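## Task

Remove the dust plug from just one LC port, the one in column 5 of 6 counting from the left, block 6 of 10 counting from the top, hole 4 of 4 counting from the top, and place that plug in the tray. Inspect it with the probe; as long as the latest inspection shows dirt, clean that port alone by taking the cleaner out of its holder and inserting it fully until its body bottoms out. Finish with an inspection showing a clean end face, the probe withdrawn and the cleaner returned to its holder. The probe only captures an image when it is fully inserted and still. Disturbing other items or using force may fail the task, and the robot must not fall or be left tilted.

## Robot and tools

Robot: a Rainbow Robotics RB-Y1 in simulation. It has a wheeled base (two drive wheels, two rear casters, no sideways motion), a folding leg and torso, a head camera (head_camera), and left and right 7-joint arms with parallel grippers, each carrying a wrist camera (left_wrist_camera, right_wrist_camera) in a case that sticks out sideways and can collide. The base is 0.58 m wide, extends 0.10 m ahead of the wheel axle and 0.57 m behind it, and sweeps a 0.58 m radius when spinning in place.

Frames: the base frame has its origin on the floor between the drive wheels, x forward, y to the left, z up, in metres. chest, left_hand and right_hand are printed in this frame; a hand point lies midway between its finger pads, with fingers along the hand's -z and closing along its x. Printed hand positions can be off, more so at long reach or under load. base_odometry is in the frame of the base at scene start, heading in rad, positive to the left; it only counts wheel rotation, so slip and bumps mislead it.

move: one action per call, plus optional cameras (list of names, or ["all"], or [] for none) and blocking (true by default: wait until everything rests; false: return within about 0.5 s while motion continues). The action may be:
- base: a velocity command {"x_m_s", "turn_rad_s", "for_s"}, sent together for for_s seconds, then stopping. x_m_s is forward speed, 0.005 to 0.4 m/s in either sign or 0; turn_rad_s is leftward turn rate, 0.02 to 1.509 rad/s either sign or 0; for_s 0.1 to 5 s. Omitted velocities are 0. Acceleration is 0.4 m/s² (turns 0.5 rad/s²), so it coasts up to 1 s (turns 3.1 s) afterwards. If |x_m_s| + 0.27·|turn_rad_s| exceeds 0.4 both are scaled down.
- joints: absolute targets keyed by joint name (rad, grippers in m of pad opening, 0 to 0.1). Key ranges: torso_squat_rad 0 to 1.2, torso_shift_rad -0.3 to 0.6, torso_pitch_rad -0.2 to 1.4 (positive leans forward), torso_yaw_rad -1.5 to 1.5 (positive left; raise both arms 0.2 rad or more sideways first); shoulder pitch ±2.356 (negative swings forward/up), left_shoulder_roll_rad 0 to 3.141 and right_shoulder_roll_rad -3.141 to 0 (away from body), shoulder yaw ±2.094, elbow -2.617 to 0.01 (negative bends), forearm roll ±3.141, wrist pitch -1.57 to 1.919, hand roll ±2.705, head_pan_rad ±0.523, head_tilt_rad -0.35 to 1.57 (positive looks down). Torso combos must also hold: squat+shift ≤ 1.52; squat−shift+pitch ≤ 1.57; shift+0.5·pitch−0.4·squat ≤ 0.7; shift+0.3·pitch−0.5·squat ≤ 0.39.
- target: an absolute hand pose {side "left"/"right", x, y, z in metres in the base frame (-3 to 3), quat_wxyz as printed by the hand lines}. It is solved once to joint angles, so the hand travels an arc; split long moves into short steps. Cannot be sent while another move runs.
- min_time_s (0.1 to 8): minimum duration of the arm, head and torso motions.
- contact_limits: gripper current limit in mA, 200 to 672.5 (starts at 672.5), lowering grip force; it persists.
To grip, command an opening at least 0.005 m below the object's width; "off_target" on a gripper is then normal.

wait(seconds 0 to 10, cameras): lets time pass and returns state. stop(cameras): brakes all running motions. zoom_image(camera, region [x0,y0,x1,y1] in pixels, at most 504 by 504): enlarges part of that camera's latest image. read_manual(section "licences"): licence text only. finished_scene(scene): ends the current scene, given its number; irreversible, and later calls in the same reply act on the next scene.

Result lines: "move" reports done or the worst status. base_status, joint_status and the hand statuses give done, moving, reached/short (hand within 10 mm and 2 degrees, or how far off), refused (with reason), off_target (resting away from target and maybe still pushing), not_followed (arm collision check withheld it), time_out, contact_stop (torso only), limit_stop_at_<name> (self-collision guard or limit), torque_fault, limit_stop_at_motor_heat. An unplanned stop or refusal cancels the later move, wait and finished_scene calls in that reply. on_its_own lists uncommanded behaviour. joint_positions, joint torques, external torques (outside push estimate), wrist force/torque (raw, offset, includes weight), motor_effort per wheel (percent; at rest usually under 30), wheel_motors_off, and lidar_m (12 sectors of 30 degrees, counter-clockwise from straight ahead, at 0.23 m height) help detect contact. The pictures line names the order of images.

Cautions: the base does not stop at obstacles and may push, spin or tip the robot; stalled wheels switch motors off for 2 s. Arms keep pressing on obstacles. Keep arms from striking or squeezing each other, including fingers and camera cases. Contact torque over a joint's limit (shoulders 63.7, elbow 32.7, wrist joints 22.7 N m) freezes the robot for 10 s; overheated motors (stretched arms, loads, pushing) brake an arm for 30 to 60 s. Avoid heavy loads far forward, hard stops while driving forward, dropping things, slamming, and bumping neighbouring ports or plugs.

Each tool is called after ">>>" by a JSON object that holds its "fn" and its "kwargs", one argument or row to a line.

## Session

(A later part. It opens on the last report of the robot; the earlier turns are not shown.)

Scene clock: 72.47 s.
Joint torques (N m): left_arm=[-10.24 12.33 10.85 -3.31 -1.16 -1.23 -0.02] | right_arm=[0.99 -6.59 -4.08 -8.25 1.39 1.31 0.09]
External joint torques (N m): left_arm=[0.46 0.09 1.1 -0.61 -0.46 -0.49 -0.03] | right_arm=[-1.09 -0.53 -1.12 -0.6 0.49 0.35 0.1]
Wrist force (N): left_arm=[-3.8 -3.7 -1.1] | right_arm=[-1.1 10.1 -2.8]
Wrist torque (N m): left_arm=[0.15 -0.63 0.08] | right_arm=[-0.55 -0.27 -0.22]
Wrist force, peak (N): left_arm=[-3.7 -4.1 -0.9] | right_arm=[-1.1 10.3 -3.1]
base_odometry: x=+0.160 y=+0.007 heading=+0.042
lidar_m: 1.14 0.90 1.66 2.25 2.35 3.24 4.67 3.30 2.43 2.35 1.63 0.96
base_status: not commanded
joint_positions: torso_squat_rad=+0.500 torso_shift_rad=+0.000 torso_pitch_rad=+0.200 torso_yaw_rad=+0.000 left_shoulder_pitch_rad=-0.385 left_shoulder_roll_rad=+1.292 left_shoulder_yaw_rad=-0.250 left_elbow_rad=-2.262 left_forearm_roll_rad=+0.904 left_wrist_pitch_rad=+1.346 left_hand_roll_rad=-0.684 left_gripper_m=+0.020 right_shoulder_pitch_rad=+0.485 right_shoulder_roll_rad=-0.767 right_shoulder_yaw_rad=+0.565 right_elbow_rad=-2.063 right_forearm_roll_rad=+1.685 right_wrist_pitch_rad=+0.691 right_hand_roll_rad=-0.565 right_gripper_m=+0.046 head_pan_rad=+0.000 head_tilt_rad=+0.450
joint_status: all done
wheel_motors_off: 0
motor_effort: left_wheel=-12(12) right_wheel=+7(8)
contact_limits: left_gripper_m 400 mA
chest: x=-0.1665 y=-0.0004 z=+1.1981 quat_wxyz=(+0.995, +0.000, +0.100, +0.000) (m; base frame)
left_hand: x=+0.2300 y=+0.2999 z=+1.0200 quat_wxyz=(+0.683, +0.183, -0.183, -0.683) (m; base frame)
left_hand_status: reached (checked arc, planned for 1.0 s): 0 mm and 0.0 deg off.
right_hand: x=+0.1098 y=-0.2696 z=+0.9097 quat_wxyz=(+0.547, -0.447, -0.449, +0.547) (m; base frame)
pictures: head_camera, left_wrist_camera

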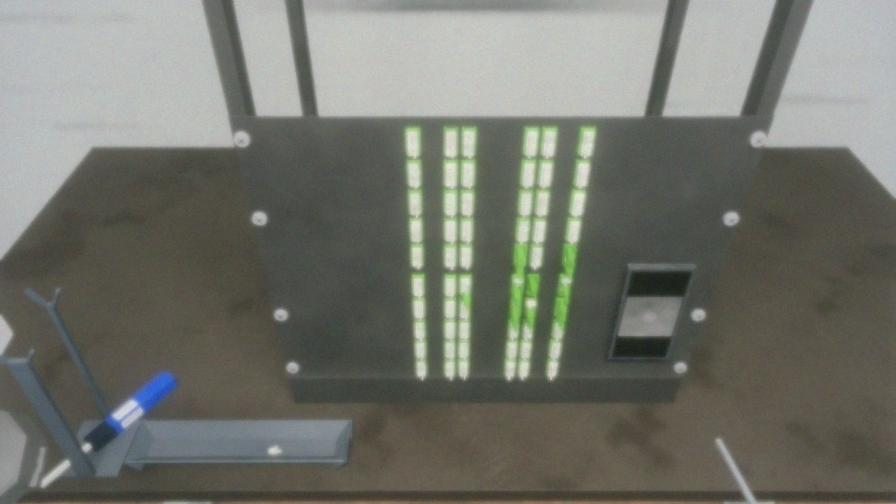

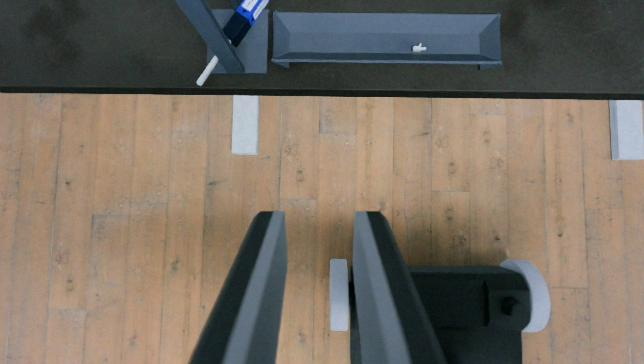

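>>> {"fn": "move", "kwargs": {
  "joints": {"torso_yaw_rad": -0.6},
  "min_time_s": 1.5,
  "cameras": ["head_camera"]
}}

>>> {"fn": "move", "kwargs": {
  "target": {"side": "left", "x": 0.24, "y": 0.22, "z": 1.04, "quat_wxyz": [0.683, 0.183, -0.183, -0.683]},
  "min_time_s": 1.0,
  "cameras": ["head_camera"]
}}

Scene clock: 75.20 s.
Joint torques (N m): left_arm=[-11.28 11.31 10.41 -3.77 -0.94 -1.36 0.07] | right_arm=[1.4 -7.73 -5.2 -7.69 1.36 1.53 0.1]
External joint torques (N m): left_arm=[0.16 0.07 0.9 -0.43 -0.34 -0.41 0.07] | right_arm=[-0.14 -0.17 -1.18 -0.52 0.56 0.38 0.11]
Wrist force (N): left_arm=[-4.5 -3.8 -0.9] | right_arm=[-0.3 10.4 -2.7]
Wrist torque (N m): left_arm=[0.17 -0.67 0.08] | right_arm=[-0.58 -0.26 -0.21]
Wrist force, peak (N): left_arm=[-4.7 -4.1 -0.9] | right_arm=[-0.7 10.5 -3.2]
move: done
base_odometry: x=+0.160 y=+0.007 heading=+0.042
lidar_m: 1.15 0.89 1.66 2.25 2.34 3.25 4.67 3.30 2.43 2.35 1.62 0.96
base_status: not commanded
joint_positions: torso_squat_rad=+0.500 torso_shift_rad=+0.000 torso_pitch_rad=+0.200 torso_yaw_rad=-0.600 left_shoulder_pitch_rad=-0.385 left_shoulder_roll_rad=+1.292 left_shoulder_yaw_rad=-0.250 left_elbow_rad=-2.263 left_forearm_roll_rad=+0.904 left_wrist_pitch_rad=+1.346 left_hand_roll_rad=-0.684 left_gripper_m=+0.020 right_shoulder_pitch_rad=+0.485 right_shoulder_roll_rad=-0.767 right_shoulder_yaw_rad=+0.565 right_elbow_rad=-2.063 right_forearm_roll_rad=+1.685 right_wrist_pitch_rad=+0.691 right_hand_roll_rad=-0.565 right_gripper_m=+0.046 head_pan_rad=+0.000 head_tilt_rad=+0.450
joint_status: all done
wheel_motors_off: 0
motor_effort: left_wheel=-12(12) right_wheel=+8(9)
contact_limits: left_gripper_m 400 mA
chest: x=-0.1665 y=-0.0004 z=+1.1981 quat_wxyz=(+0.951, -0.030, +0.095, -0.294) (m; base frame)
left_hand: x=+0.3236 y=+0.0080 z=+1.0010 quat_wxyz=(+0.465, +0.082, -0.268, -0.840) (m; base frame)
right_hand: x=-0.0954 y=-0.4078 z=+0.9513 quat_wxyz=(+0.655, -0.589, -0.267, +0.391) (m; base frame)
pictures: head_camera

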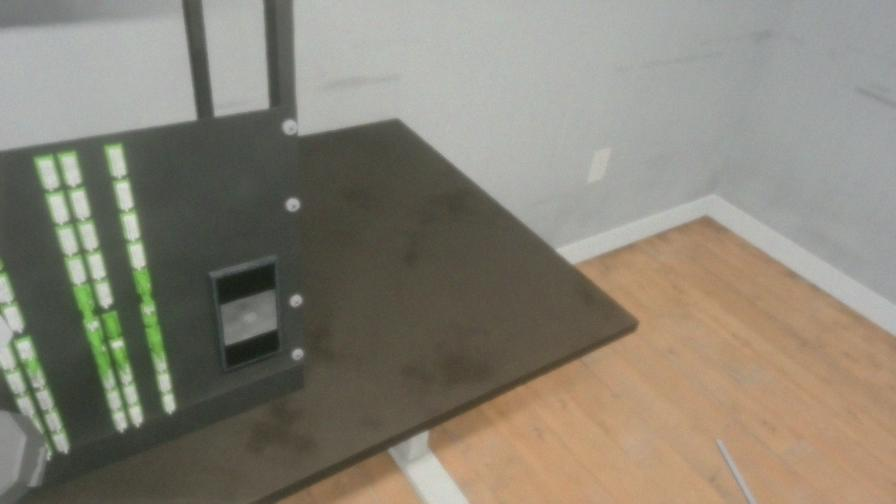

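Scene clock: 77.03 s.
Joint torques (N m): left_arm=[-0.83 8.39 7.23 -1.9 -0.82 -0.99 0.3] | right_arm=[0.82 -8.08 -5.18 -8.41 1.44 1.45 -0.08]
External joint torques (N m): left_arm=[0.55 -1.71 0.22 -0.69 -0.34 -0.43 0.3] | right_arm=[-0.72 -0.51 -1.16 -1.24 0.63 0.31 -0.07]
Wrist force (N): left_arm=[-3.6 -2.5 -1.4] | right_arm=[0.0 10.4 -2.8]
Wrist torque (N m): left_arm=[0.09 -0.58 0.07] | right_arm=[-0.57 -0.25 -0.22]
Wrist force, peak (N): left_arm=[-4.4 -4.2 -1.6] | right_arm=[0.0 10.5 -2.9]
move: short
base_odometry: x=+0.160 y=+0.007 heading=+0.042
lidar_m: 1.15 0.90 1.66 2.25 2.35 3.25 4.67 3.30 2.44 2.35 1.63 0.95
base_status: not commanded
joint_positions: torso_squat_rad=+0.500 torso_shift_rad=+0.000 torso_pitch_rad=+0.200 torso_yaw_rad=-0.600 left_shoulder_pitch_rad=+0.493 left_shoulder_roll_rad=+1.112 left_shoulder_yaw_rad=+0.902 left_elbow_rad=-2.617 left_forearm_roll_rad=+1.224 left_wrist_pitch_rad=+1.806 left_hand_roll_rad=-0.548 left_gripper_m=+0.020 right_shoulder_pitch_rad=+0.485 right_shoulder_roll_rad=-0.767 right_shoulder_yaw_rad=+0.565 right_elbow_rad=-2.063 right_forearm_roll_rad=+1.685 right_wrist_pitch_rad=+0.691 right_hand_roll_rad=-0.565 right_gripper_m=+0.046 head_pan_rad=+0.000 head_tilt_rad=+0.450
joint_status: all done
wheel_motors_off: 0
motor_effort: left_wheel=-12(12) right_wheel=+8(9)
contact_limits: left_gripper_m 400 mA
chest: x=-0.1665 y=-0.0004 z=+1.1981 quat_wxyz=(+0.951, -0.030, +0.095, -0.294) (m; base frame)
left_hand: x=+0.2408 y=+0.2202 z=+1.0401 quat_wxyz=(+0.691, +0.102, -0.140, -0.701) (m; base frame)
left_hand_status: short (checked arc, as near as the solve gets, planned for 1.5 s): 1 mm and 10.7 deg off. The place is met; only the turn is off.
right_hand: x=-0.0954 y=-0.4078 z=+0.9513 quat_wxyz=(+0.655, -0.589, -0.267, +0.391) (m; base frame)
pictures: head_camera

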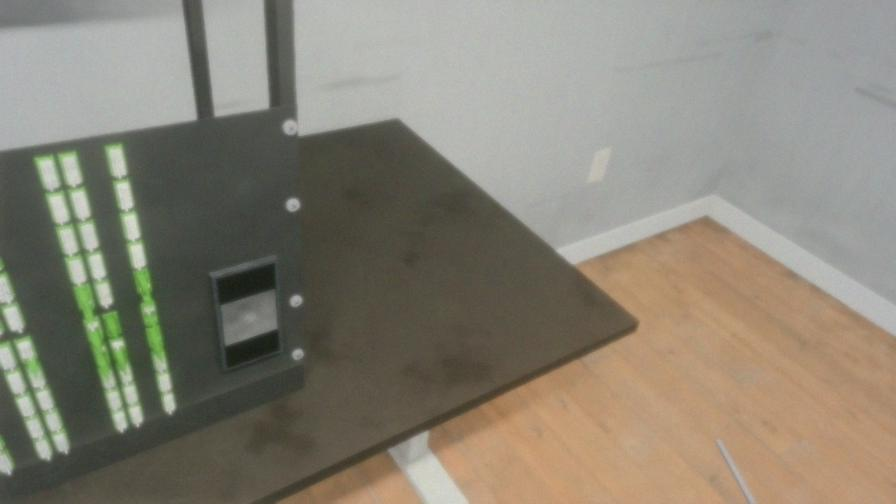

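>>> {"fn": "move", "kwargs": {
  "joints": {"torso_squat_rad": 0.55, "torso_shift_rad": 0.17},
  "min_time_s": 1.5,
  "cameras": []
}}

>>> {"fn": "move", "kwargs": {
  "target": {"side": "left", "x": 0.27, "y": 0.27, "z": 1.03, "quat_wxyz": [0.7071, 0, 0, -0.7071]},
  "min_time_s": 1.0,
  "cameras": ["head_camera", "left_wrist_camera"]
}}

Scene clock: 79.17 s.
Joint torques (N m): left_arm=[-0.75 8.16 7.37 -1.93 -0.88 -0.87 0.35] | right_arm=[0.91 -7.91 -4.91 -7.92 1.21 1.7 0.11]
External joint torques (N m): left_arm=[0.63 -1.94 0.36 -0.71 -0.4 -0.31 0.35] | right_arm=[-0.64 -0.35 -0.89 -0.75 0.41 0.56 0.13]
Wrist force (N): left_arm=[-3.5 -2.9 -1.5] | right_arm=[-0.2 9.9 -2.8]
Wrist torque (N m): left_arm=[0.12 -0.59 0.05] | right_arm=[-0.55 -0.26 -0.21]
Wrist force, peak (N): left_arm=[-3.9 -2.9 -1.1] | right_arm=[-0.1 10.3 -2.9]
move: done
base_odometry: x=+0.160 y=+0.007 heading=+0.042
lidar_m: 1.15 0.89 1.67 2.25 2.35 3.25 4.67 3.30 2.43 2.35 1.62 0.96
base_status: not commanded
joint_positions: torso_squat_rad=+0.550 torso_shift_rad=+0.170 torso_pitch_rad=+0.200 torso_yaw_rad=-0.600 left_shoulder_pitch_rad=+0.493 left_shoulder_roll_rad=+1.112 left_shoulder_yaw_rad=+0.902 left_elbow_rad=-2.617 left_forearm_roll_rad=+1.224 left_wrist_pitch_rad=+1.806 left_hand_roll_rad=-0.548 left_gripper_m=+0.020 right_shoulder_pitch_rad=+0.485 right_shoulder_roll_rad=-0.767 right_shoulder_yaw_rad=+0.565 right_elbow_rad=-2.063 right_forearm_roll_rad=+1.685 right_wrist_pitch_rad=+0.691 right_hand_roll_rad=-0.565 right_gripper_m=+0.046 head_pan_rad=+0.000 head_tilt_rad=+0.450
joint_status: all done
wheel_motors_off: 0
motor_effort: left_wheel=-11(12) right_wheel=+8(9)
contact_limits: left_gripper_m 400 mA
chest: x=-0.0654 y=-0.0004 z=+1.1719 quat_wxyz=(+0.951, -0.030, +0.095, -0.294) (m; base frame)
left_hand: x=+0.3418 y=+0.2202 z=+1.0138 quat_wxyz=(+0.691, +0.102, -0.140, -0.701) (m; base frame)
right_hand: x=+0.0056 y=-0.4078 z=+0.9252 quat_wxyz=(+0.655, -0.589, -0.267, +0.391) (m; base frame)
pictures: none
No camera images: "cameras" was empty.

Scene clock: 80.50 s.
Joint torques (N m): left_arm=[2.51 8.71 8.03 0.95 -0.23 -0.13 0.02] | right_arm=[0.65 -7.7 -5.23 -7.97 1.23 1.66 0.08]
External joint torques (N m): left_arm=[1.64 0.51 0.89 0.6 -0.27 0.01 0.02] | right_arm=[-0.89 -0.14 -1.21 -0.81 0.42 0.51 0.09]
Wrist force (N): left_arm=[-3.4 -0.9 -1.9] | right_arm=[0.0 10.0 -2.9]
Wrist torque (N m): left_arm=[0.02 -0.58 0.06] | right_arm=[-0.56 -0.25 -0.20]
Wrist force, peak (N): left_arm=[-3.8 -2.6 -1.5] | right_arm=[-0.2 10.3 -2.9]
move: done
base_odometry: x=+0.160 y=+0.007 heading=+0.042
lidar_m: 1.15 0.89 1.65 2.25 2.35 3.25 4.67 3.31 2.43 2.35 1.63 0.96
base_status: not commanded
joint_positions: torso_squat_rad=+0.550 torso_shift_rad=+0.170 torso_pitch_rad=+0.200 torso_yaw_rad=-0.600 left_shoulder_pitch_rad=+0.780 left_shoulder_roll_rad=+1.150 left_shoulder_yaw_rad=+1.227 left_elbow_rad=-2.532 left_forearm_roll_rad=+1.664 left_wrist_pitch_rad=+1.918 left_hand_roll_rad=-0.597 left_gripper_m=+0.020 right_shoulder_pitch_rad=+0.485 right_shoulder_roll_rad=-0.767 right_shoulder_yaw_rad=+0.565 right_elbow_rad=-2.063 right_forearm_roll_rad=+1.685 right_wrist_pitch_rad=+0.691 right_hand_roll_rad=-0.565 right_gripper_m=+0.046 head_pan_rad=+0.000 head_tilt_rad=+0.450
joint_status: all done
wheel_motors_off: 0
motor_effort: left_wheel=-11(11) right_wheel=+7(8)
contact_limits: left_gripper_m 400 mA
chest: x=-0.0655 y=-0.0004 z=+1.1719 quat_wxyz=(+0.951, -0.030, +0.095, -0.294) (m; base frame)
left_hand: x=+0.2700 y=+0.2699 z=+1.0299 quat_wxyz=(+0.707, +0.000, +0.000, -0.707) (m; base frame)
left_hand_status: reached (checked arc, planned for 1.0 s): 0 mm and 0.0 deg off.
right_hand: x=+0.0056 y=-0.4078 z=+0.9252 quat_wxyz=(+0.655, -0.589, -0.267, +0.391) (m; base frame)
pictures: head_camera, left_wrist_camera

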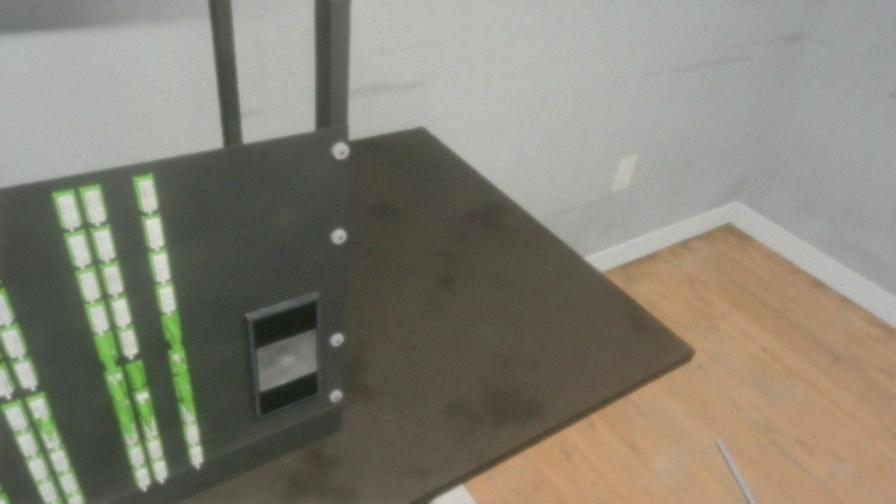

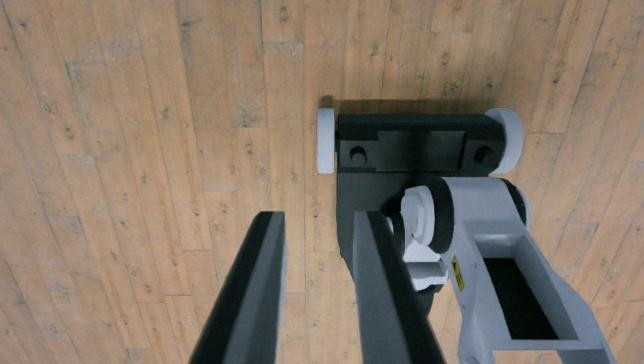

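>>> {"fn": "move", "kwargs": {
  "joints": {"torso_squat_rad": 0.6, "torso_shift_rad": 0.35},
  "min_time_s": 1.5,
  "cameras": []
}}

>>> {"fn": "move", "kwargs": {
  "target": {"side": "left", "x": 0.36, "y": 0.28, "z": 1.0, "quat_wxyz": [0.5783, 0, 0, -0.8158]},
  "min_time_s": 1.0,
  "cameras": ["head_camera", "left_wrist_camera"]
}}

Scene clock: 82.70 s.
Joint torques (N m): left_arm=[2.46 8.77 7.78 0.92 -0.38 -0.13 -0.02] | right_arm=[0.88 -8.27 -5.22 -7.73 1.28 1.62 0.04]
External joint torques (N m): left_arm=[1.59 0.57 0.63 0.57 -0.41 0.01 -0.02] | right_arm=[-0.67 -0.7 -1.2 -0.57 0.47 0.48 0.06]
Wrist force (N): left_arm=[-3.5 -1.1 -1.6] | right_arm=[0.0 10.1 -2.5]
Wrist torque (N m): left_arm=[0.03 -0.58 0.05] | right_arm=[-0.56 -0.26 -0.22]
Wrist force, peak (N): left_arm=[-3.7 -1.0 -1.9] | right_arm=[0.2 10.3 -2.7]
move: done
base_odometry: x=+0.160 y=+0.007 heading=+0.043
lidar_m: 1.15 0.89 1.65 2.25 2.35 3.25 4.67 3.30 2.43 2.35 1.63 0.95
base_status: not commanded
joint_positions: torso_squat_rad=+0.600 torso_shift_rad=+0.350 torso_pitch_rad=+0.200 torso_yaw_rad=-0.600 left_shoulder_pitch_rad=+0.780 left_shoulder_roll_rad=+1.150 left_shoulder_yaw_rad=+1.227 left_elbow_rad=-2.532 left_forearm_roll_rad=+1.664 left_wrist_pitch_rad=+1.918 left_hand_roll_rad=-0.597 left_gripper_m=+0.020 right_shoulder_pitch_rad=+0.485 right_shoulder_roll_rad=-0.767 right_shoulder_yaw_rad=+0.565 right_elbow_rad=-2.063 right_forearm_roll_rad=+1.685 right_wrist_pitch_rad=+0.691 right_hand_roll_rad=-0.565 right_gripper_m=+0.046 head_pan_rad=+0.000 head_tilt_rad=+0.450
joint_status: all done
wheel_motors_off: 0
motor_effort: left_wheel=-10(11) right_wheel=+6(8)
contact_limits: left_gripper_m 400 mA
chest: x=+0.0317 y=-0.0003 z=+1.1265 quat_wxyz=(+0.951, -0.030, +0.095, -0.294) (m; base frame)
left_hand: x=+0.3671 y=+0.2699 z=+0.9845 quat_wxyz=(+0.707, +0.000, +0.000, -0.707) (m; base frame)
right_hand: x=+0.1028 y=-0.4078 z=+0.8797 quat_wxyz=(+0.655, -0.589, -0.267, +0.391) (m; base frame)
pictures: none
No camera images: "cameras" was empty.

Scene clock: 84.03 s.
Joint torques (N m): left_arm=[3.48 5.35 7.94 1.08 -0.1 -0.25 0.16] | right_arm=[0.02 -7.92 -5.43 -7.79 1.43 1.61 0.05]
External joint torques (N m): left_arm=[1.89 -1.97 0.87 0.1 -0.14 -0.11 0.16] | right_arm=[-1.53 -0.35 -1.41 -0.63 0.62 0.46 0.07]
Wrist force (N): left_arm=[-3.3 -0.8 -2.1] | right_arm=[0.0 10.1 -2.6]
Wrist torque (N m): left_arm=[-0.03 -0.54 0.05] | right_arm=[-0.56 -0.24 -0.21]
Wrist force, peak (N): left_arm=[-3.7 -1.0 -1.8] | right_arm=[0.0 10.4 -2.6]
move: done
base_odometry: x=+0.160 y=+0.007 heading=+0.043
lidar_m: 1.15 0.90 1.67 2.25 2.34 3.24 4.67 3.30 2.43 2.35 1.62 0.95
base_status: not commanded
joint_positions: torso_squat_rad=+0.600 torso_shift_rad=+0.350 torso_pitch_rad=+0.200 torso_yaw_rad=-0.600 left_shoulder_pitch_rad=+0.865 left_shoulder_roll_rad=+1.142 left_shoulder_yaw_rad=+1.355 left_elbow_rad=-2.531 left_forearm_roll_rad=+1.736 left_wrist_pitch_rad=+1.918 left_hand_roll_rad=-0.961 left_gripper_m=+0.020 right_shoulder_pitch_rad=+0.485 right_shoulder_roll_rad=-0.767 right_shoulder_yaw_rad=+0.565 right_elbow_rad=-2.063 right_forearm_roll_rad=+1.685 right_wrist_pitch_rad=+0.691 right_hand_roll_rad=-0.565 right_gripper_m=+0.046 head_pan_rad=+0.000 head_tilt_rad=+0.450
joint_status: all done
wheel_motors_off: 0
motor_effort: left_wheel=-11(11) right_wheel=+7(8)
contact_limits: left_gripper_m 400 mA
chest: x=+0.0317 y=-0.0003 z=+1.1265 quat_wxyz=(+0.951, -0.030, +0.095, -0.294) (m; base frame)
left_hand: x=+0.3602 y=+0.2798 z=+0.9998 quat_wxyz=(+0.580, +0.002, +0.002, -0.815) (m; base frame)
left_hand_status: reached (checked arc, planned for 1.0 s): 0 mm and 0.3 deg off.
right_hand: x=+0.1028 y=-0.4078 z=+0.8797 quat_wxyz=(+0.655, -0.589, -0.267, +0.391) (m; base frame)
pictures: head_camera, left_wrist_camera

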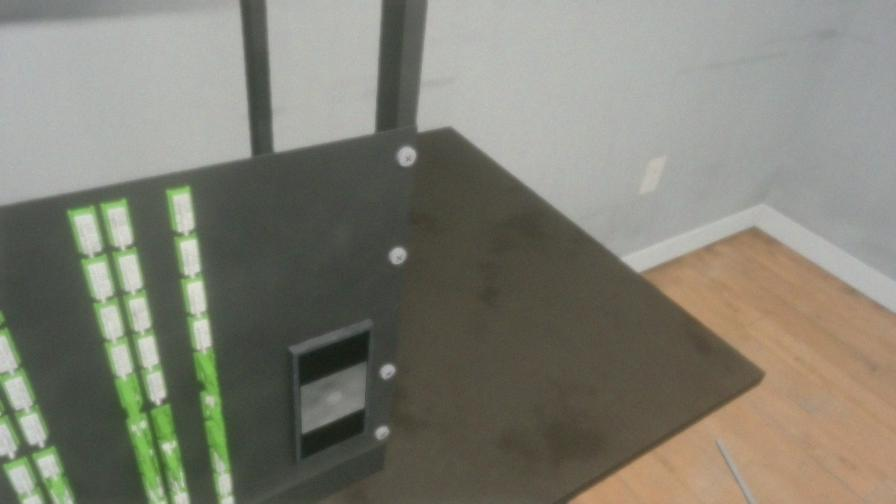

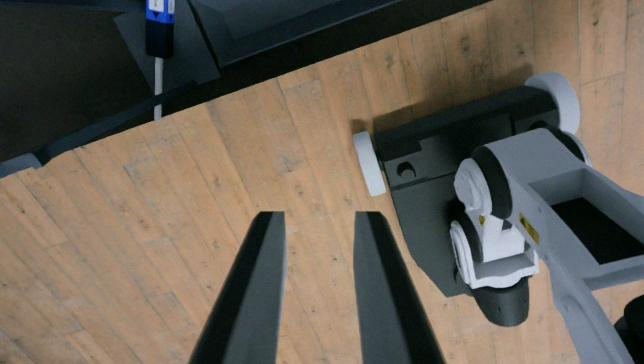

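>>> {"fn": "move", "kwargs": {
  "target": {"side": "left", "x": 0.44, "y": 0.3, "z": 1.04, "quat_wxyz": [0.4718, 0, 0, -0.8817]},
  "min_time_s": 1.2,
  "cameras": ["left_wrist_camera"]
}}

Scene clock: 87.33 s.
Joint torques (N m): left_arm=[0.09 7.98 9.86 1.36 -0.12 -0.24 0.19] | right_arm=[0.87 -7.98 -5.2 -7.84 1.26 1.65 0.12]
External joint torques (N m): left_arm=[1.6 -0.09 0.96 0.34 -0.19 -0.09 0.19] | right_arm=[-0.68 -0.41 -1.18 -0.68 0.45 0.51 0.13]
Wrist force (N): left_arm=[-3.0 -0.7 -2.2] | right_arm=[0.0 9.9 -2.7]
Wrist torque (N m): left_arm=[-0.03 -0.55 0.05] | right_arm=[-0.53 -0.24 -0.21]
Wrist force, peak (N): left_arm=[-3.9 -1.0 -2.0] | right_arm=[-0.2 10.4 -2.8]
move: done
base_odometry: x=+0.160 y=+0.007 heading=+0.043
lidar_m: 1.15 0.90 1.66 2.25 2.34 3.26 4.67 3.30 2.43 2.35 1.62 0.96
base_status: not commanded
joint_positions: torso_squat_rad=+0.600 torso_shift_rad=+0.350 torso_pitch_rad=+0.200 torso_yaw_rad=-0.600 left_shoulder_pitch_rad=+0.881 left_shoulder_roll_rad=+1.384 left_shoulder_yaw_rad=+1.392 left_elbow_rad=-2.147 left_forearm_roll_rad=+1.744 left_wrist_pitch_rad=+1.919 left_hand_roll_rad=-1.373 left_gripper_m=+0.020 right_shoulder_pitch_rad=+0.485 right_shoulder_roll_rad=-0.767 right_shoulder_yaw_rad=+0.565 right_elbow_rad=-2.063 right_forearm_roll_rad=+1.685 right_wrist_pitch_rad=+0.691 right_hand_roll_rad=-0.565 right_gripper_m=+0.046 head_pan_rad=+0.000 head_tilt_rad=+0.450
joint_status: all done
wheel_motors_off: 0
motor_effort: left_wheel=-11(11) right_wheel=+6(8)
contact_limits: left_gripper_m 400 mA
chest: x=+0.0317 y=-0.0003 z=+1.1265 quat_wxyz=(+0.951, -0.030, +0.095, -0.294) (m; base frame)
left_hand: x=+0.4400 y=+0.2999 z=+1.0400 quat_wxyz=(+0.472, +0.000, +0.000, -0.882) (m; base frame)
left_hand_status: reached (checked arc, planned for 1.2 s): 0 mm and 0.1 deg off.
right_hand: x=+0.1028 y=-0.4078 z=+0.8797 quat_wxyz=(+0.655, -0.589, -0.267, +0.391) (m; base frame)
pictures: left_wrist_camera

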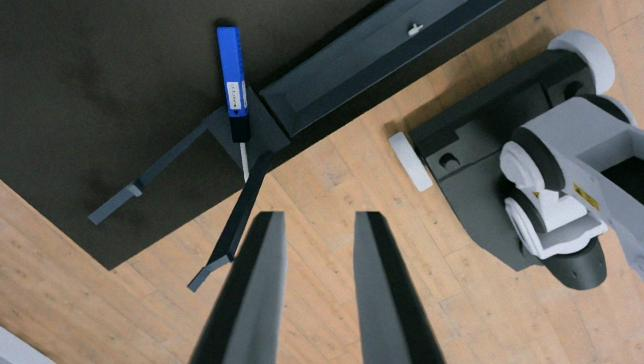

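>>> {"fn": "zoom_image", "kwargs": {
  "camera": "left_wrist_camera",
  "region": [60, 0, 320, 300]
}}

Scaled by 1.680 from the camera's 644x364 image, which has a finer 1265x715 frame.

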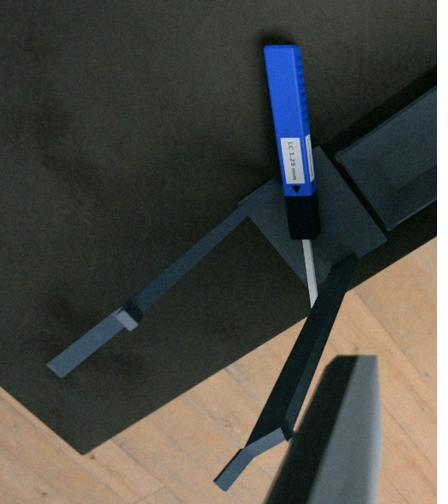

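>>> {"fn": "move", "kwargs": {
  "target": {"side": "left", "x": 0.54, "y": 0.335, "z": 0.98, "quat_wxyz": [0.4646, -0.0819, 0.1531, -0.8683]},
  "min_time_s": 1.2,
  "cameras": ["left_wrist_camera"]
}}

Scene clock: 91.90 s.
Joint torques (N m): left_arm=[-8.48 4.48 7.34 2.86 -0.19 0.11 0.22] | right_arm=[1.05 -7.75 -4.83 -7.76 1.24 1.52 0]
External joint torques (N m): left_arm=[1.08 -0.38 -1.52 0.32 -0.18 -0.41 0.23] | right_arm=[-0.5 -0.18 -0.81 -0.6 0.43 0.38 0.01]
Wrist force (N): left_arm=[-3.2 1.3 -1.2] | right_arm=[0.0 10.1 -2.5]
Wrist torque (N m): left_arm=[-0.11 -0.56 0.05] | right_arm=[-0.56 -0.24 -0.22]
Wrist force, peak (N): left_arm=[-4.2 1.0 -1.7] | right_arm=[-0.1 10.4 -2.9]
move: done
base_odometry: x=+0.160 y=+0.007 heading=+0.043
lidar_m: 1.14 0.89 1.66 2.25 2.35 3.25 4.67 3.30 2.44 2.34 1.61 0.95
base_status: not commanded
joint_positions: torso_squat_rad=+0.600 torso_shift_rad=+0.350 torso_pitch_rad=+0.200 torso_yaw_rad=-0.600 left_shoulder_pitch_rad=+1.052 left_shoulder_roll_rad=+1.955 left_shoulder_yaw_rad=+0.975 left_elbow_rad=-1.388 left_forearm_roll_rad=+1.807 left_wrist_pitch_rad=+1.711 left_hand_roll_rad=-1.717 left_gripper_m=+0.020 right_shoulder_pitch_rad=+0.485 right_shoulder_roll_rad=-0.767 right_shoulder_yaw_rad=+0.565 right_elbow_rad=-2.063 right_forearm_roll_rad=+1.685 right_wrist_pitch_rad=+0.691 right_hand_roll_rad=-0.565 right_gripper_m=+0.046 head_pan_rad=+0.000 head_tilt_rad=+0.450
joint_status: all done
wheel_motors_off: 0
motor_effort: left_wheel=-10(10) right_wheel=+6(8)
contact_limits: left_gripper_m 400 mA
chest: x=+0.0316 y=-0.0003 z=+1.1265 quat_wxyz=(+0.951, -0.030, +0.095, -0.294) (m; base frame)
left_hand: x=+0.5403 y=+0.3347 z=+0.9805 quat_wxyz=(+0.465, -0.078, +0.151, -0.869) (m; base frame)
left_hand_status: reached (checked arc, planned for 1.2 s): 1 mm and 0.5 deg off.
right_hand: x=+0.1027 y=-0.4078 z=+0.8797 quat_wxyz=(+0.655, -0.589, -0.267, +0.391) (m; base frame)
pictures: left_wrist_camera

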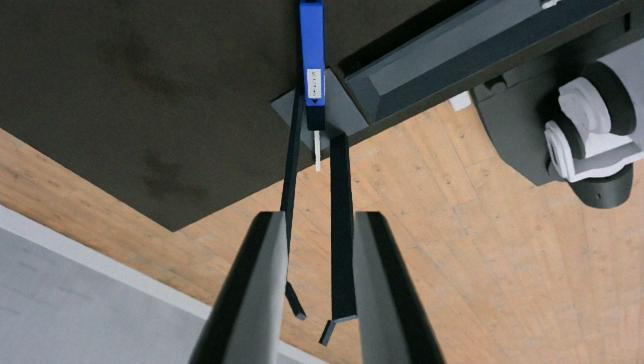

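>>> {"fn": "move", "kwargs": {
  "target": {"side": "left", "x": 0.519, "y": 0.356, "z": 0.86, "quat_wxyz": [0.4646, -0.0819, 0.1531, -0.8683]},
  "min_time_s": 1.2,
  "cameras": []
}}

>>> {"fn": "move", "kwargs": {
  "joints": {"left_gripper_m": 0.036},
  "cameras": ["left_wrist_camera"]
}}

Scene clock: 94.33 s.
Joint torques (N m): left_arm=[-8.47 0.62 4.83 2.63 -0.12 0.12 -0.01] | right_arm=[1.28 -7.86 -4.95 -7.93 1.27 1.49 0.02]
External joint torques (N m): left_arm=[0.97 1.03 -1.75 -1 -0.07 -0.4 0] | right_arm=[-0.27 -0.29 -0.93 -0.77 0.46 0.35 0.03]
Wrist force (N): left_arm=[-3.3 1.2 -1.5] | right_arm=[0.2 10.2 -2.8]
Wrist torque (N m): left_arm=[-0.10 -0.54 0.02] | right_arm=[-0.56 -0.22 -0.21]
Wrist force, peak (N): left_arm=[-3.5 1.2 -1.6] | right_arm=[0.1 10.4 -3.0]
move: done
base_odometry: x=+0.160 y=+0.007 heading=+0.043
lidar_m: 1.15 0.89 1.66 2.25 2.34 3.25 4.67 3.29 2.44 2.35 1.62 0.95
base_status: not commanded
joint_positions: torso_squat_rad=+0.600 torso_shift_rad=+0.350 torso_pitch_rad=+0.200 torso_yaw_rad=-0.600 left_shoulder_pitch_rad=+1.312 left_shoulder_roll_rad=+2.055 left_shoulder_yaw_rad=+0.749 left_elbow_rad=-1.399 left_forearm_roll_rad=+1.949 left_wrist_pitch_rad=+1.238 left_hand_roll_rad=-1.764 left_gripper_m=+0.020 right_shoulder_pitch_rad=+0.485 right_shoulder_roll_rad=-0.767 right_shoulder_yaw_rad=+0.565 right_elbow_rad=-2.063 right_forearm_roll_rad=+1.685 right_wrist_pitch_rad=+0.691 right_hand_roll_rad=-0.565 right_gripper_m=+0.046 head_pan_rad=+0.000 head_tilt_rad=+0.450
joint_status: all done
wheel_motors_off: 0
motor_effort: left_wheel=-10(10) right_wheel=+7(8)
contact_limits: left_gripper_m 400 mA
chest: x=+0.0316 y=-0.0003 z=+1.1265 quat_wxyz=(+0.951, -0.030, +0.095, -0.294) (m; base frame)
left_hand: x=+0.5193 y=+0.3558 z=+0.8602 quat_wxyz=(+0.465, -0.081, +0.152, -0.868) (m; base frame)
left_hand_status: reached (checked arc, planned for 1.2 s): 0 mm and 0.2 deg off.
right_hand: x=+0.1027 y=-0.4078 z=+0.8797 quat_wxyz=(+0.655, -0.589, -0.267, +0.391) (m; base frame)
pictures: none
No camera images: "cameras" was empty.

Scene clock: 94.97 s.
Joint torques (N m): left_arm=[-8.7 0.94 4.76 2.69 -0.19 0.13 -0.05] | right_arm=[1.17 -8.15 -4.91 -7.77 1.54 1.67 -0.13]
External joint torques (N m): left_arm=[0.74 1.34 -1.82 -0.94 -0.15 -0.4 -0.05] | right_arm=[-0.38 -0.59 -0.89 -0.61 0.74 0.53 -0.12]
Wrist force (N): left_arm=[-3.3 1.1 -1.6] | right_arm=[0.0 10.3 -2.6]
Wrist torque (N m): left_arm=[-0.07 -0.56 0.04] | right_arm=[-0.57 -0.25 -0.21]
Wrist force, peak (N): left_arm=[-3.4 1.3 -1.6] | right_arm=[0.1 10.4 -2.6]
move: done
base_odometry: x=+0.160 y=+0.007 heading=+0.043
lidar_m: 1.14 0.89 1.67 2.24 2.34 3.24 4.66 3.30 2.43 2.35 1.62 0.95
base_status: not commanded
joint_positions: torso_squat_rad=+0.600 torso_shift_rad=+0.350 torso_pitch_rad=+0.200 torso_yaw_rad=-0.600 left_shoulder_pitch_rad=+1.312 left_shoulder_roll_rad=+2.055 left_shoulder_yaw_rad=+0.749 left_elbow_rad=-1.399 left_forearm_roll_rad=+1.949 left_wrist_pitch_rad=+1.238 left_hand_roll_rad=-1.764 left_gripper_m=+0.036 right_shoulder_pitch_rad=+0.485 right_shoulder_roll_rad=-0.767 right_shoulder_yaw_rad=+0.565 right_elbow_rad=-2.063 right_forearm_roll_rad=+1.685 right_wrist_pitch_rad=+0.691 right_hand_roll_rad=-0.565 right_gripper_m=+0.046 head_pan_rad=+0.000 head_tilt_rad=+0.450
joint_status: all done
wheel_motors_off: 0
motor_effort: left_wheel=-10(10) right_wheel=+6(8)
contact_limits: left_gripper_m 400 mA
chest: x=+0.0316 y=-0.0003 z=+1.1265 quat_wxyz=(+0.951, -0.030, +0.095, -0.294) (m; base frame)
left_hand: x=+0.5193 y=+0.3558 z=+0.8602 quat_wxyz=(+0.465, -0.081, +0.152, -0.868) (m; base frame)
right_hand: x=+0.1027 y=-0.4078 z=+0.8797 quat_wxyz=(+0.655, -0.589, -0.267, +0.391) (m; base frame)
pictures: left_wrist_camera

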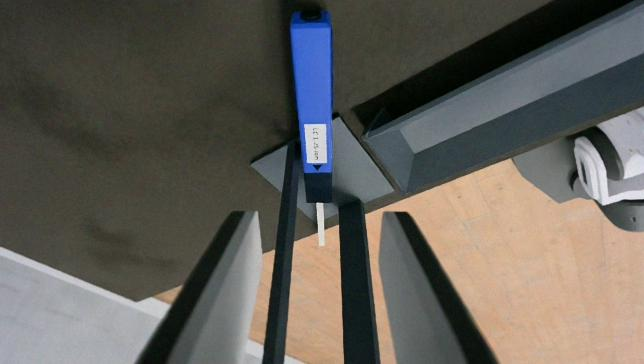

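>>> {"fn": "zoom_image", "kwargs": {
  "camera": "left_wrist_camera",
  "region": [240, 0, 420, 260]
}}

Scaled by 1.938 from the camera's 644x364 image, which has a finer 1265x715 frame.

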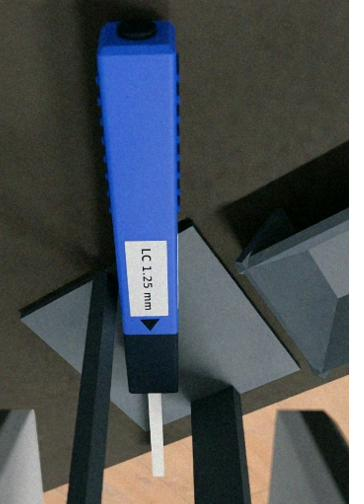

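>>> {"fn": "move", "kwargs": {
  "target": {"side": "left", "x": 0.5244, "y": 0.3563, "z": 0.8, "quat_wxyz": [0.4759, -0.0839, 0.1521, -0.8621]},
  "min_time_s": 1.0,
  "cameras": ["left_wrist_camera", "head_camera"]
}}

>>> {"fn": "zoom_image", "kwargs": {
  "camera": "left_wrist_camera",
  "region": [220, 0, 420, 280]
}}

Scene clock: 97.20 s.
Joint torques (N m): left_arm=[-10.22 -4.12 2.18 5.03 -0.27 0.11 -0.01] | right_arm=[1.23 -8.38 -4.75 -7.81 1.44 1.79 -0.02]
External joint torques (N m): left_arm=[0.91 1.65 -1.83 0.43 -0.18 -0.4 -0.01] | right_arm=[-0.32 -0.81 -0.73 -0.64 0.64 0.64 -0.01]
Wrist force (N): left_arm=[-3.5 1.4 -1.6] | right_arm=[-0.2 10.3 -2.5]
Wrist torque (N m): left_arm=[-0.14 -0.59 0.04] | right_arm=[-0.57 -0.26 -0.22]
Wrist force, peak (N): left_arm=[-3.5 1.5 -1.8] | right_arm=[0.0 10.4 -2.7]
move: done
base_odometry: x=+0.160 y=+0.007 heading=+0.043
lidar_m: 1.15 0.89 1.66 2.25 2.34 3.24 4.67 3.30 2.43 2.35 1.63 0.96
base_status: not commanded
joint_positions: torso_squat_rad=+0.600 torso_shift_rad=+0.350 torso_pitch_rad=+0.200 torso_yaw_rad=-0.600 left_shoulder_pitch_rad=+1.558 left_shoulder_roll_rad=+2.255 left_shoulder_yaw_rad=+0.710 left_elbow_rad=-1.231 left_forearm_roll_rad=+2.187 left_wrist_pitch_rad=+1.023 left_hand_roll_rad=-1.861 left_gripper_m=+0.036 right_shoulder_pitch_rad=+0.485 right_shoulder_roll_rad=-0.767 right_shoulder_yaw_rad=+0.565 right_elbow_rad=-2.063 right_forearm_roll_rad=+1.685 right_wrist_pitch_rad=+0.691 right_hand_roll_rad=-0.565 right_gripper_m=+0.046 head_pan_rad=+0.000 head_tilt_rad=+0.450
joint_status: all done
wheel_motors_off: 0
motor_effort: left_wheel=-10(10) right_wheel=+7(7)
contact_limits: left_gripper_m 400 mA
chest: x=+0.0316 y=-0.0003 z=+1.1265 quat_wxyz=(+0.951, -0.030, +0.095, -0.294) (m; base frame)
left_hand: x=+0.5246 y=+0.3555 z=+0.8000 quat_wxyz=(+0.476, -0.082, +0.151, -0.863) (m; base frame)
left_hand_status: reached (checked arc, planned for 1.0 s): 1 mm and 0.3 deg off.
right_hand: x=+0.1027 y=-0.4078 z=+0.8797 quat_wxyz=(+0.655, -0.589, -0.267, +0.391) (m; base frame)
pictures: head_camera, left_wrist_camera

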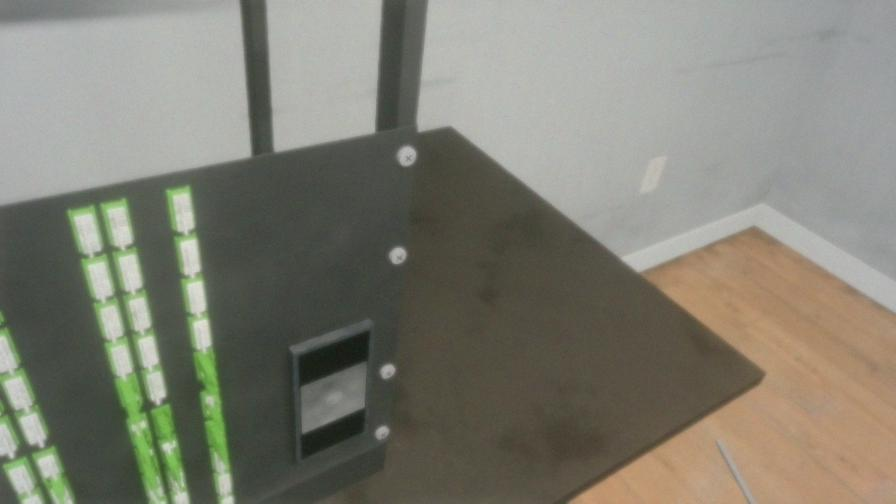

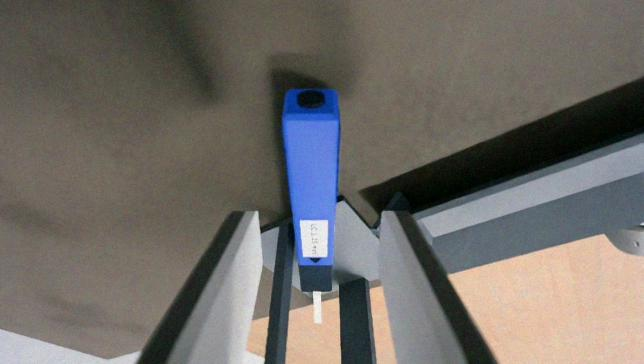

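Scaled by 1.800 from the camera's 644x364 image, which has a finer 1265x715 frame.

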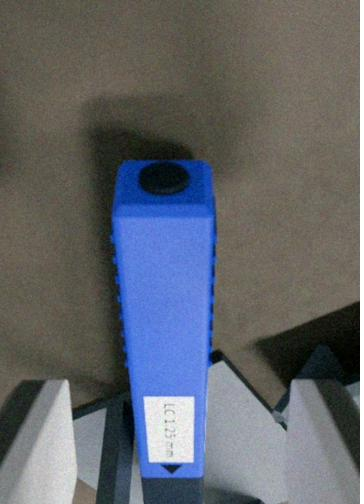

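>>> {"fn": "move", "kwargs": {
  "target": {"side": "left", "x": 0.5275, "y": 0.3578, "z": 0.768, "quat_wxyz": [0.4759, -0.0839, 0.1521, -0.8621]},
  "min_time_s": 0.8,
  "cameras": ["left_wrist_camera"]
}}

>>> {"fn": "zoom_image", "kwargs": {
  "camera": "left_wrist_camera",
  "region": [200, 80, 440, 364]
}}

Scene clock: 98.70 s.
Joint torques (N m): left_arm=[-10.59 -7 4.42 5.37 -0.29 -0.02 0.03] | right_arm=[0.98 -8.04 -5.05 -7.95 1.36 1.48 -0.08]
External joint torques (N m): left_arm=[1.2 1.76 1.61 0.38 -0.16 -0.51 0.04] | right_arm=[-0.57 -0.48 -1.03 -0.79 0.55 0.34 -0.07]
Wrist force (N): left_arm=[-3.0 1.1 -1.6] | right_arm=[-0.1 10.0 -2.5]
Wrist torque (N m): left_arm=[-0.10 -0.53 0.06] | right_arm=[-0.54 -0.25 -0.22]
Wrist force, peak (N): left_arm=[-3.6 1.7 -1.3] | right_arm=[0.0 10.4 -2.7]
move: done
base_odometry: x=+0.160 y=+0.007 heading=+0.043
lidar_m: 1.15 0.89 1.67 2.25 2.34 3.25 4.67 3.30 2.44 2.35 1.62 0.96
base_status: not commanded
joint_positions: torso_squat_rad=+0.600 torso_shift_rad=+0.350 torso_pitch_rad=+0.200 torso_yaw_rad=-0.600 left_shoulder_pitch_rad=+1.708 left_shoulder_roll_rad=+2.359 left_shoulder_yaw_rad=+0.734 left_elbow_rad=-1.110 left_forearm_roll_rad=+2.310 left_wrist_pitch_rad=+0.958 left_hand_roll_rad=-1.937 left_gripper_m=+0.036 right_shoulder_pitch_rad=+0.485 right_shoulder_roll_rad=-0.767 right_shoulder_yaw_rad=+0.565 right_elbow_rad=-2.063 right_forearm_roll_rad=+1.685 right_wrist_pitch_rad=+0.691 right_hand_roll_rad=-0.565 right_gripper_m=+0.046 head_pan_rad=+0.000 head_tilt_rad=+0.450
joint_status: all done
wheel_motors_off: 0
motor_effort: left_wheel=-9(10) right_wheel=+7(7)
contact_limits: left_gripper_m 400 mA
chest: x=+0.0316 y=-0.0003 z=+1.1265 quat_wxyz=(+0.951, -0.030, +0.095, -0.294) (m; base frame)
left_hand: x=+0.5273 y=+0.3573 z=+0.7680 quat_wxyz=(+0.476, -0.081, +0.151, -0.863) (m; base frame)
left_hand_status: reached (checked arc, planned for 0.8 s): 1 mm and 0.4 deg off.
right_hand: x=+0.1027 y=-0.4078 z=+0.8797 quat_wxyz=(+0.655, -0.589, -0.267, +0.391) (m; base frame)
pictures: left_wrist_camera

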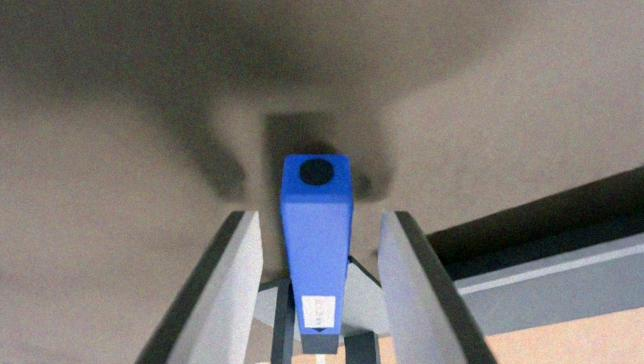

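Scaled by 1.775 from the camera's 644x364 image, which has a finer 1265x715 frame.

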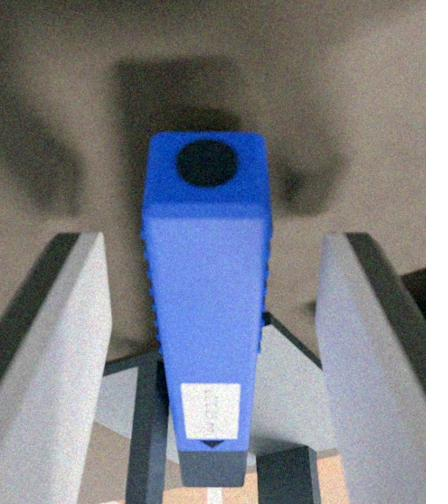

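>>> {"fn": "move", "kwargs": {
  "target": {"side": "left", "x": 0.5278, "y": 0.3586, "z": 0.7635, "quat_wxyz": [0.4759, -0.0839, 0.1521, -0.8621]},
  "min_time_s": 0.5,
  "cameras": ["left_wrist_camera"]
}}

Scene clock: 99.87 s.
Joint torques (N m): left_arm=[-10.25 -6.82 4.04 5.53 -0.13 0.48 0.01] | right_arm=[1.33 -7.71 -4.87 -7.81 1.26 1.48 0.07]
External joint torques (N m): left_arm=[1.63 2.49 1.43 0.44 0.01 -0.02 0.01] | right_arm=[-0.22 -0.15 -0.85 -0.65 0.46 0.34 0.08]
Wrist force (N): left_arm=[-3.1 1.3 -1.5] | right_arm=[0.1 10.2 -2.7]
Wrist torque (N m): left_arm=[-0.12 -0.54 0.07] | right_arm=[-0.56 -0.26 -0.21]
Wrist force, peak (N): left_arm=[-3.4 1.2 -1.6] | right_arm=[0.1 10.3 -2.6]
move: done
base_odometry: x=+0.160 y=+0.007 heading=+0.043
lidar_m: 1.15 0.89 1.66 2.25 2.34 3.25 4.67 3.29 2.43 2.35 1.62 0.96
base_status: not commanded
joint_positions: torso_squat_rad=+0.600 torso_shift_rad=+0.350 torso_pitch_rad=+0.200 torso_yaw_rad=-0.600 left_shoulder_pitch_rad=+1.736 left_shoulder_roll_rad=+2.376 left_shoulder_yaw_rad=+0.743 left_elbow_rad=-1.079 left_forearm_roll_rad=+2.334 left_wrist_pitch_rad=+0.960 left_hand_roll_rad=-1.958 left_gripper_m=+0.036 right_shoulder_pitch_rad=+0.485 right_shoulder_roll_rad=-0.767 right_shoulder_yaw_rad=+0.565 right_elbow_rad=-2.063 right_forearm_roll_rad=+1.685 right_wrist_pitch_rad=+0.691 right_hand_roll_rad=-0.565 right_gripper_m=+0.046 head_pan_rad=+0.000 head_tilt_rad=+0.450
joint_status: all done
wheel_motors_off: 0
motor_effort: left_wheel=-10(10) right_wheel=+7(8)
contact_limits: left_gripper_m 400 mA
chest: x=+0.0316 y=-0.0003 z=+1.1265 quat_wxyz=(+0.951, -0.030, +0.095, -0.294) (m; base frame)
left_hand: x=+0.5277 y=+0.3586 z=+0.7637 quat_wxyz=(+0.476, -0.083, +0.152, -0.862) (m; base frame)
left_hand_status: reached (checked arc, planned for 0.5 s): 0 mm and 0.1 deg off.
right_hand: x=+0.1027 y=-0.4078 z=+0.8797 quat_wxyz=(+0.655, -0.589, -0.267, +0.391) (m; base frame)
pictures: left_wrist_camera

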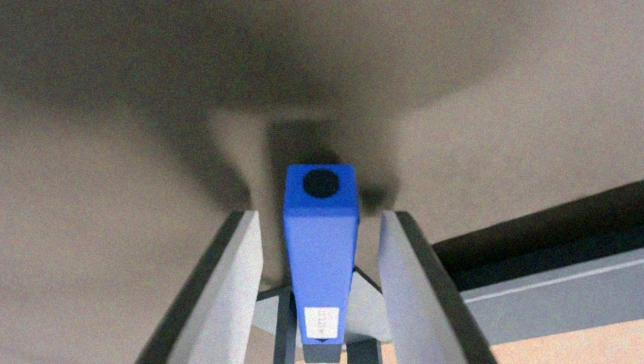

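>>> {"fn": "move", "kwargs": {
  "joints": {"left_gripper_m": 0.01},
  "contact_limits": {"left_gripper_m": 550},
  "cameras": ["left_wrist_camera"]
}}

Scene clock: 100.73 s.
Joint torques (N m): left_arm=[-10.76 -6.73 4.41 5.37 -0.35 0.54 -0.17] | right_arm=[1.37 -8.27 -4.81 -7.7 1.3 1.56 -0.03]
External joint torques (N m): left_arm=[1.13 2.58 1.79 0.29 -0.22 0.05 -0.17] | right_arm=[-0.18 -0.7 -0.79 -0.54 0.5 0.42 -0.02]
Wrist force (N): left_arm=[-3.1 1.1 -1.2] | right_arm=[-0.1 10.2 -2.6]
Wrist torque (N m): left_arm=[-0.09 -0.54 0.07] | right_arm=[-0.55 -0.26 -0.21]
Wrist force, peak (N): left_arm=[-3.4 1.1 -1.7] | right_arm=[0.0 10.4 -2.6]
move: off_target
base_odometry: x=+0.160 y=+0.007 heading=+0.043
lidar_m: 1.15 0.89 1.66 2.25 2.34 3.24 4.67 3.29 2.44 2.36 1.62 0.95
base_status: not commanded
joint_positions: torso_squat_rad=+0.600 torso_shift_rad=+0.350 torso_pitch_rad=+0.200 torso_yaw_rad=-0.600 left_shoulder_pitch_rad=+1.736 left_shoulder_roll_rad=+2.376 left_shoulder_yaw_rad=+0.743 left_elbow_rad=-1.079 left_forearm_roll_rad=+2.334 left_wrist_pitch_rad=+0.960 left_hand_roll_rad=-1.958 left_gripper_m=+0.016 right_shoulder_pitch_rad=+0.485 right_shoulder_roll_rad=-0.767 right_shoulder_yaw_rad=+0.565 right_elbow_rad=-2.063 right_forearm_roll_rad=+1.685 right_wrist_pitch_rad=+0.691 right_hand_roll_rad=-0.565 right_gripper_m=+0.046 head_pan_rad=+0.000 head_tilt_rad=+0.450
joint_status: left_gripper_m off_target (ended at +0.016, target +0.010)
wheel_motors_off: 0
motor_effort: left_wheel=-10(10) right_wheel=+6(7)
contact_limits: left_gripper_m 550 mA
chest: x=+0.0316 y=-0.0003 z=+1.1265 quat_wxyz=(+0.951, -0.030, +0.095, -0.294) (m; base frame)
left_hand: x=+0.5277 y=+0.3586 z=+0.7637 quat_wxyz=(+0.476, -0.083, +0.152, -0.862) (m; base frame)
right_hand: x=+0.1027 y=-0.4078 z=+0.8797 quat_wxyz=(+0.655, -0.589, -0.267, +0.391) (m; base frame)
pictures: left_wrist_camera

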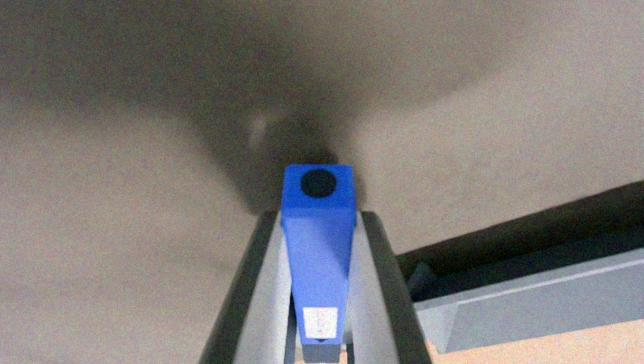

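>>> {"fn": "move", "kwargs": {
  "target": {"side": "left", "x": 0.5277, "y": 0.3586, "z": 0.81, "quat_wxyz": [0.4759, -0.0839, 0.1521, -0.8621]},
  "min_time_s": 1.0,
  "cameras": ["left_wrist_camera"]
}}

Scene clock: 102.63 s.
Joint torques (N m): left_arm=[-13.84 -5.92 2.21 3.38 -0.49 0.48 0.42] | right_arm=[0.78 -8.04 -4.72 -7.91 1.53 1.54 -0.16]
External joint torques (N m): left_arm=[-2.68 -0.38 -1.86 -1.38 -0.39 -0.04 0.43] | right_arm=[-0.77 -0.47 -0.7 -0.75 0.72 0.4 -0.14]
Wrist force (N): left_arm=[-3.3 1.4 -2.0] | right_arm=[-0.2 10.2 -2.8]
Wrist torque (N m): left_arm=[-0.10 -0.55 0.07] | right_arm=[-0.57 -0.27 -0.21]
Wrist force, peak (N): left_arm=[-3.5 1.2 -2.2] | right_arm=[0.0 10.4 -2.5]
move: done
base_odometry: x=+0.160 y=+0.007 heading=+0.043
lidar_m: 1.15 0.89 1.66 2.25 2.34 3.24 4.67 3.29 2.43 2.35 1.62 0.95
base_status: not commanded
joint_positions: torso_squat_rad=+0.600 torso_shift_rad=+0.350 torso_pitch_rad=+0.200 torso_yaw_rad=-0.600 left_shoulder_pitch_rad=+1.544 left_shoulder_roll_rad=+2.250 left_shoulder_yaw_rad=+0.713 left_elbow_rad=-1.202 left_forearm_roll_rad=+2.201 left_wrist_pitch_rad=+1.065 left_hand_roll_rad=-1.891 left_gripper_m=+0.016 right_shoulder_pitch_rad=+0.485 right_shoulder_roll_rad=-0.767 right_shoulder_yaw_rad=+0.565 right_elbow_rad=-2.063 right_forearm_roll_rad=+1.685 right_wrist_pitch_rad=+0.691 right_hand_roll_rad=-0.565 right_gripper_m=+0.046 head_pan_rad=+0.000 head_tilt_rad=+0.450
joint_status: all done
wheel_motors_off: 0
motor_effort: left_wheel=-10(10) right_wheel=+6(8)
contact_limits: left_gripper_m 550 mA
chest: x=+0.0316 y=-0.0003 z=+1.1265 quat_wxyz=(+0.951, -0.030, +0.095, -0.294) (m; base frame)
left_hand: x=+0.5279 y=+0.3583 z=+0.8090 quat_wxyz=(+0.476, -0.088, +0.152, -0.862) (m; base frame)
left_hand_status: reached (checked arc, planned for 1.0 s): 1 mm and 0.5 deg off.
right_hand: x=+0.1027 y=-0.4078 z=+0.8797 quat_wxyz=(+0.655, -0.589, -0.267, +0.391) (m; base frame)
pictures: left_wrist_camera

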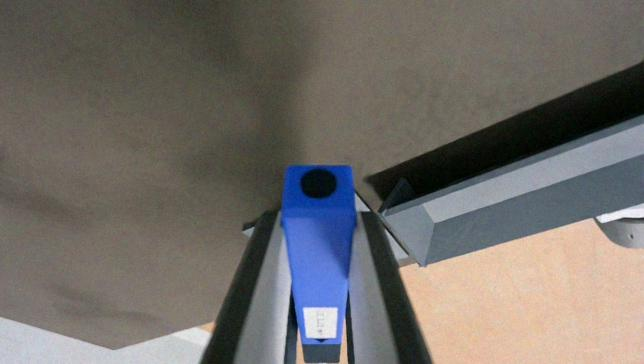

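>>> {"fn": "move", "kwargs": {
  "target": {"side": "left", "x": 0.5837, "y": 0.323, "z": 0.81, "quat_wxyz": [0.4759, -0.0839, 0.1521, -0.8621]},
  "min_time_s": 1.2,
  "cameras": ["left_wrist_camera"]
}}

Scene clock: 104.23 s.
Joint torques (N m): left_arm=[-13.72 -7.76 4.44 6.55 -0.56 0.33 -0.14] | right_arm=[0.84 -8.04 -5.05 -7.91 1.23 1.62 -0.14]
External joint torques (N m): left_arm=[1.19 1.01 1.68 0.37 -0.38 -0.14 -0.13] | right_arm=[-0.71 -0.47 -1.03 -0.74 0.43 0.48 -0.13]
Wrist force (N): left_arm=[-3.0 1.0 -1.8] | right_arm=[-0.2 10.0 -2.7]
Wrist torque (N m): left_arm=[-0.06 -0.52 0.08] | right_arm=[-0.53 -0.27 -0.22]
Wrist force, peak (N): left_arm=[9.1 -1.9 -2.9] | right_arm=[0.3 10.5 -3.0]
move: done
base_odometry: x=+0.160 y=+0.007 heading=+0.043
lidar_m: 1.15 0.89 1.66 2.25 2.34 3.24 4.67 3.30 2.43 2.35 1.62 0.96
base_status: not commanded
joint_positions: torso_squat_rad=+0.600 torso_shift_rad=+0.350 torso_pitch_rad=+0.200 torso_yaw_rad=-0.600 left_shoulder_pitch_rad=+1.676 left_shoulder_roll_rad=+2.489 left_shoulder_yaw_rad=+0.795 left_elbow_rad=-0.817 left_forearm_roll_rad=+2.378 left_wrist_pitch_rad=+1.202 left_hand_roll_rad=-2.006 left_gripper_m=+0.016 right_shoulder_pitch_rad=+0.485 right_shoulder_roll_rad=-0.767 right_shoulder_yaw_rad=+0.565 right_elbow_rad=-2.063 right_forearm_roll_rad=+1.685 right_wrist_pitch_rad=+0.691 right_hand_roll_rad=-0.565 right_gripper_m=+0.046 head_pan_rad=+0.000 head_tilt_rad=+0.450
joint_status: all done
wheel_motors_off: 0
motor_effort: left_wheel=-9(10) right_wheel=+7(8)
contact_limits: left_gripper_m 550 mA
chest: x=+0.0316 y=-0.0003 z=+1.1265 quat_wxyz=(+0.951, -0.030, +0.095, -0.294) (m; base frame)
left_hand: x=+0.5834 y=+0.3224 z=+0.8101 quat_wxyz=(+0.476, -0.081, +0.150, -0.863) (m; base frame)
left_hand_status: reached (checked arc, planned for 1.2 s): 1 mm and 0.4 deg off.
right_hand: x=+0.1027 y=-0.4078 z=+0.8797 quat_wxyz=(+0.655, -0.589, -0.267, +0.391) (m; base frame)
pictures: left_wrist_camera

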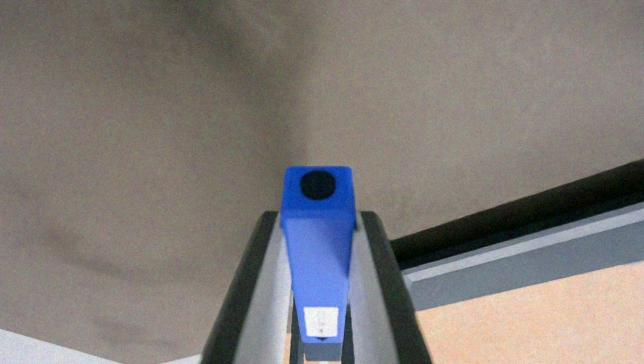

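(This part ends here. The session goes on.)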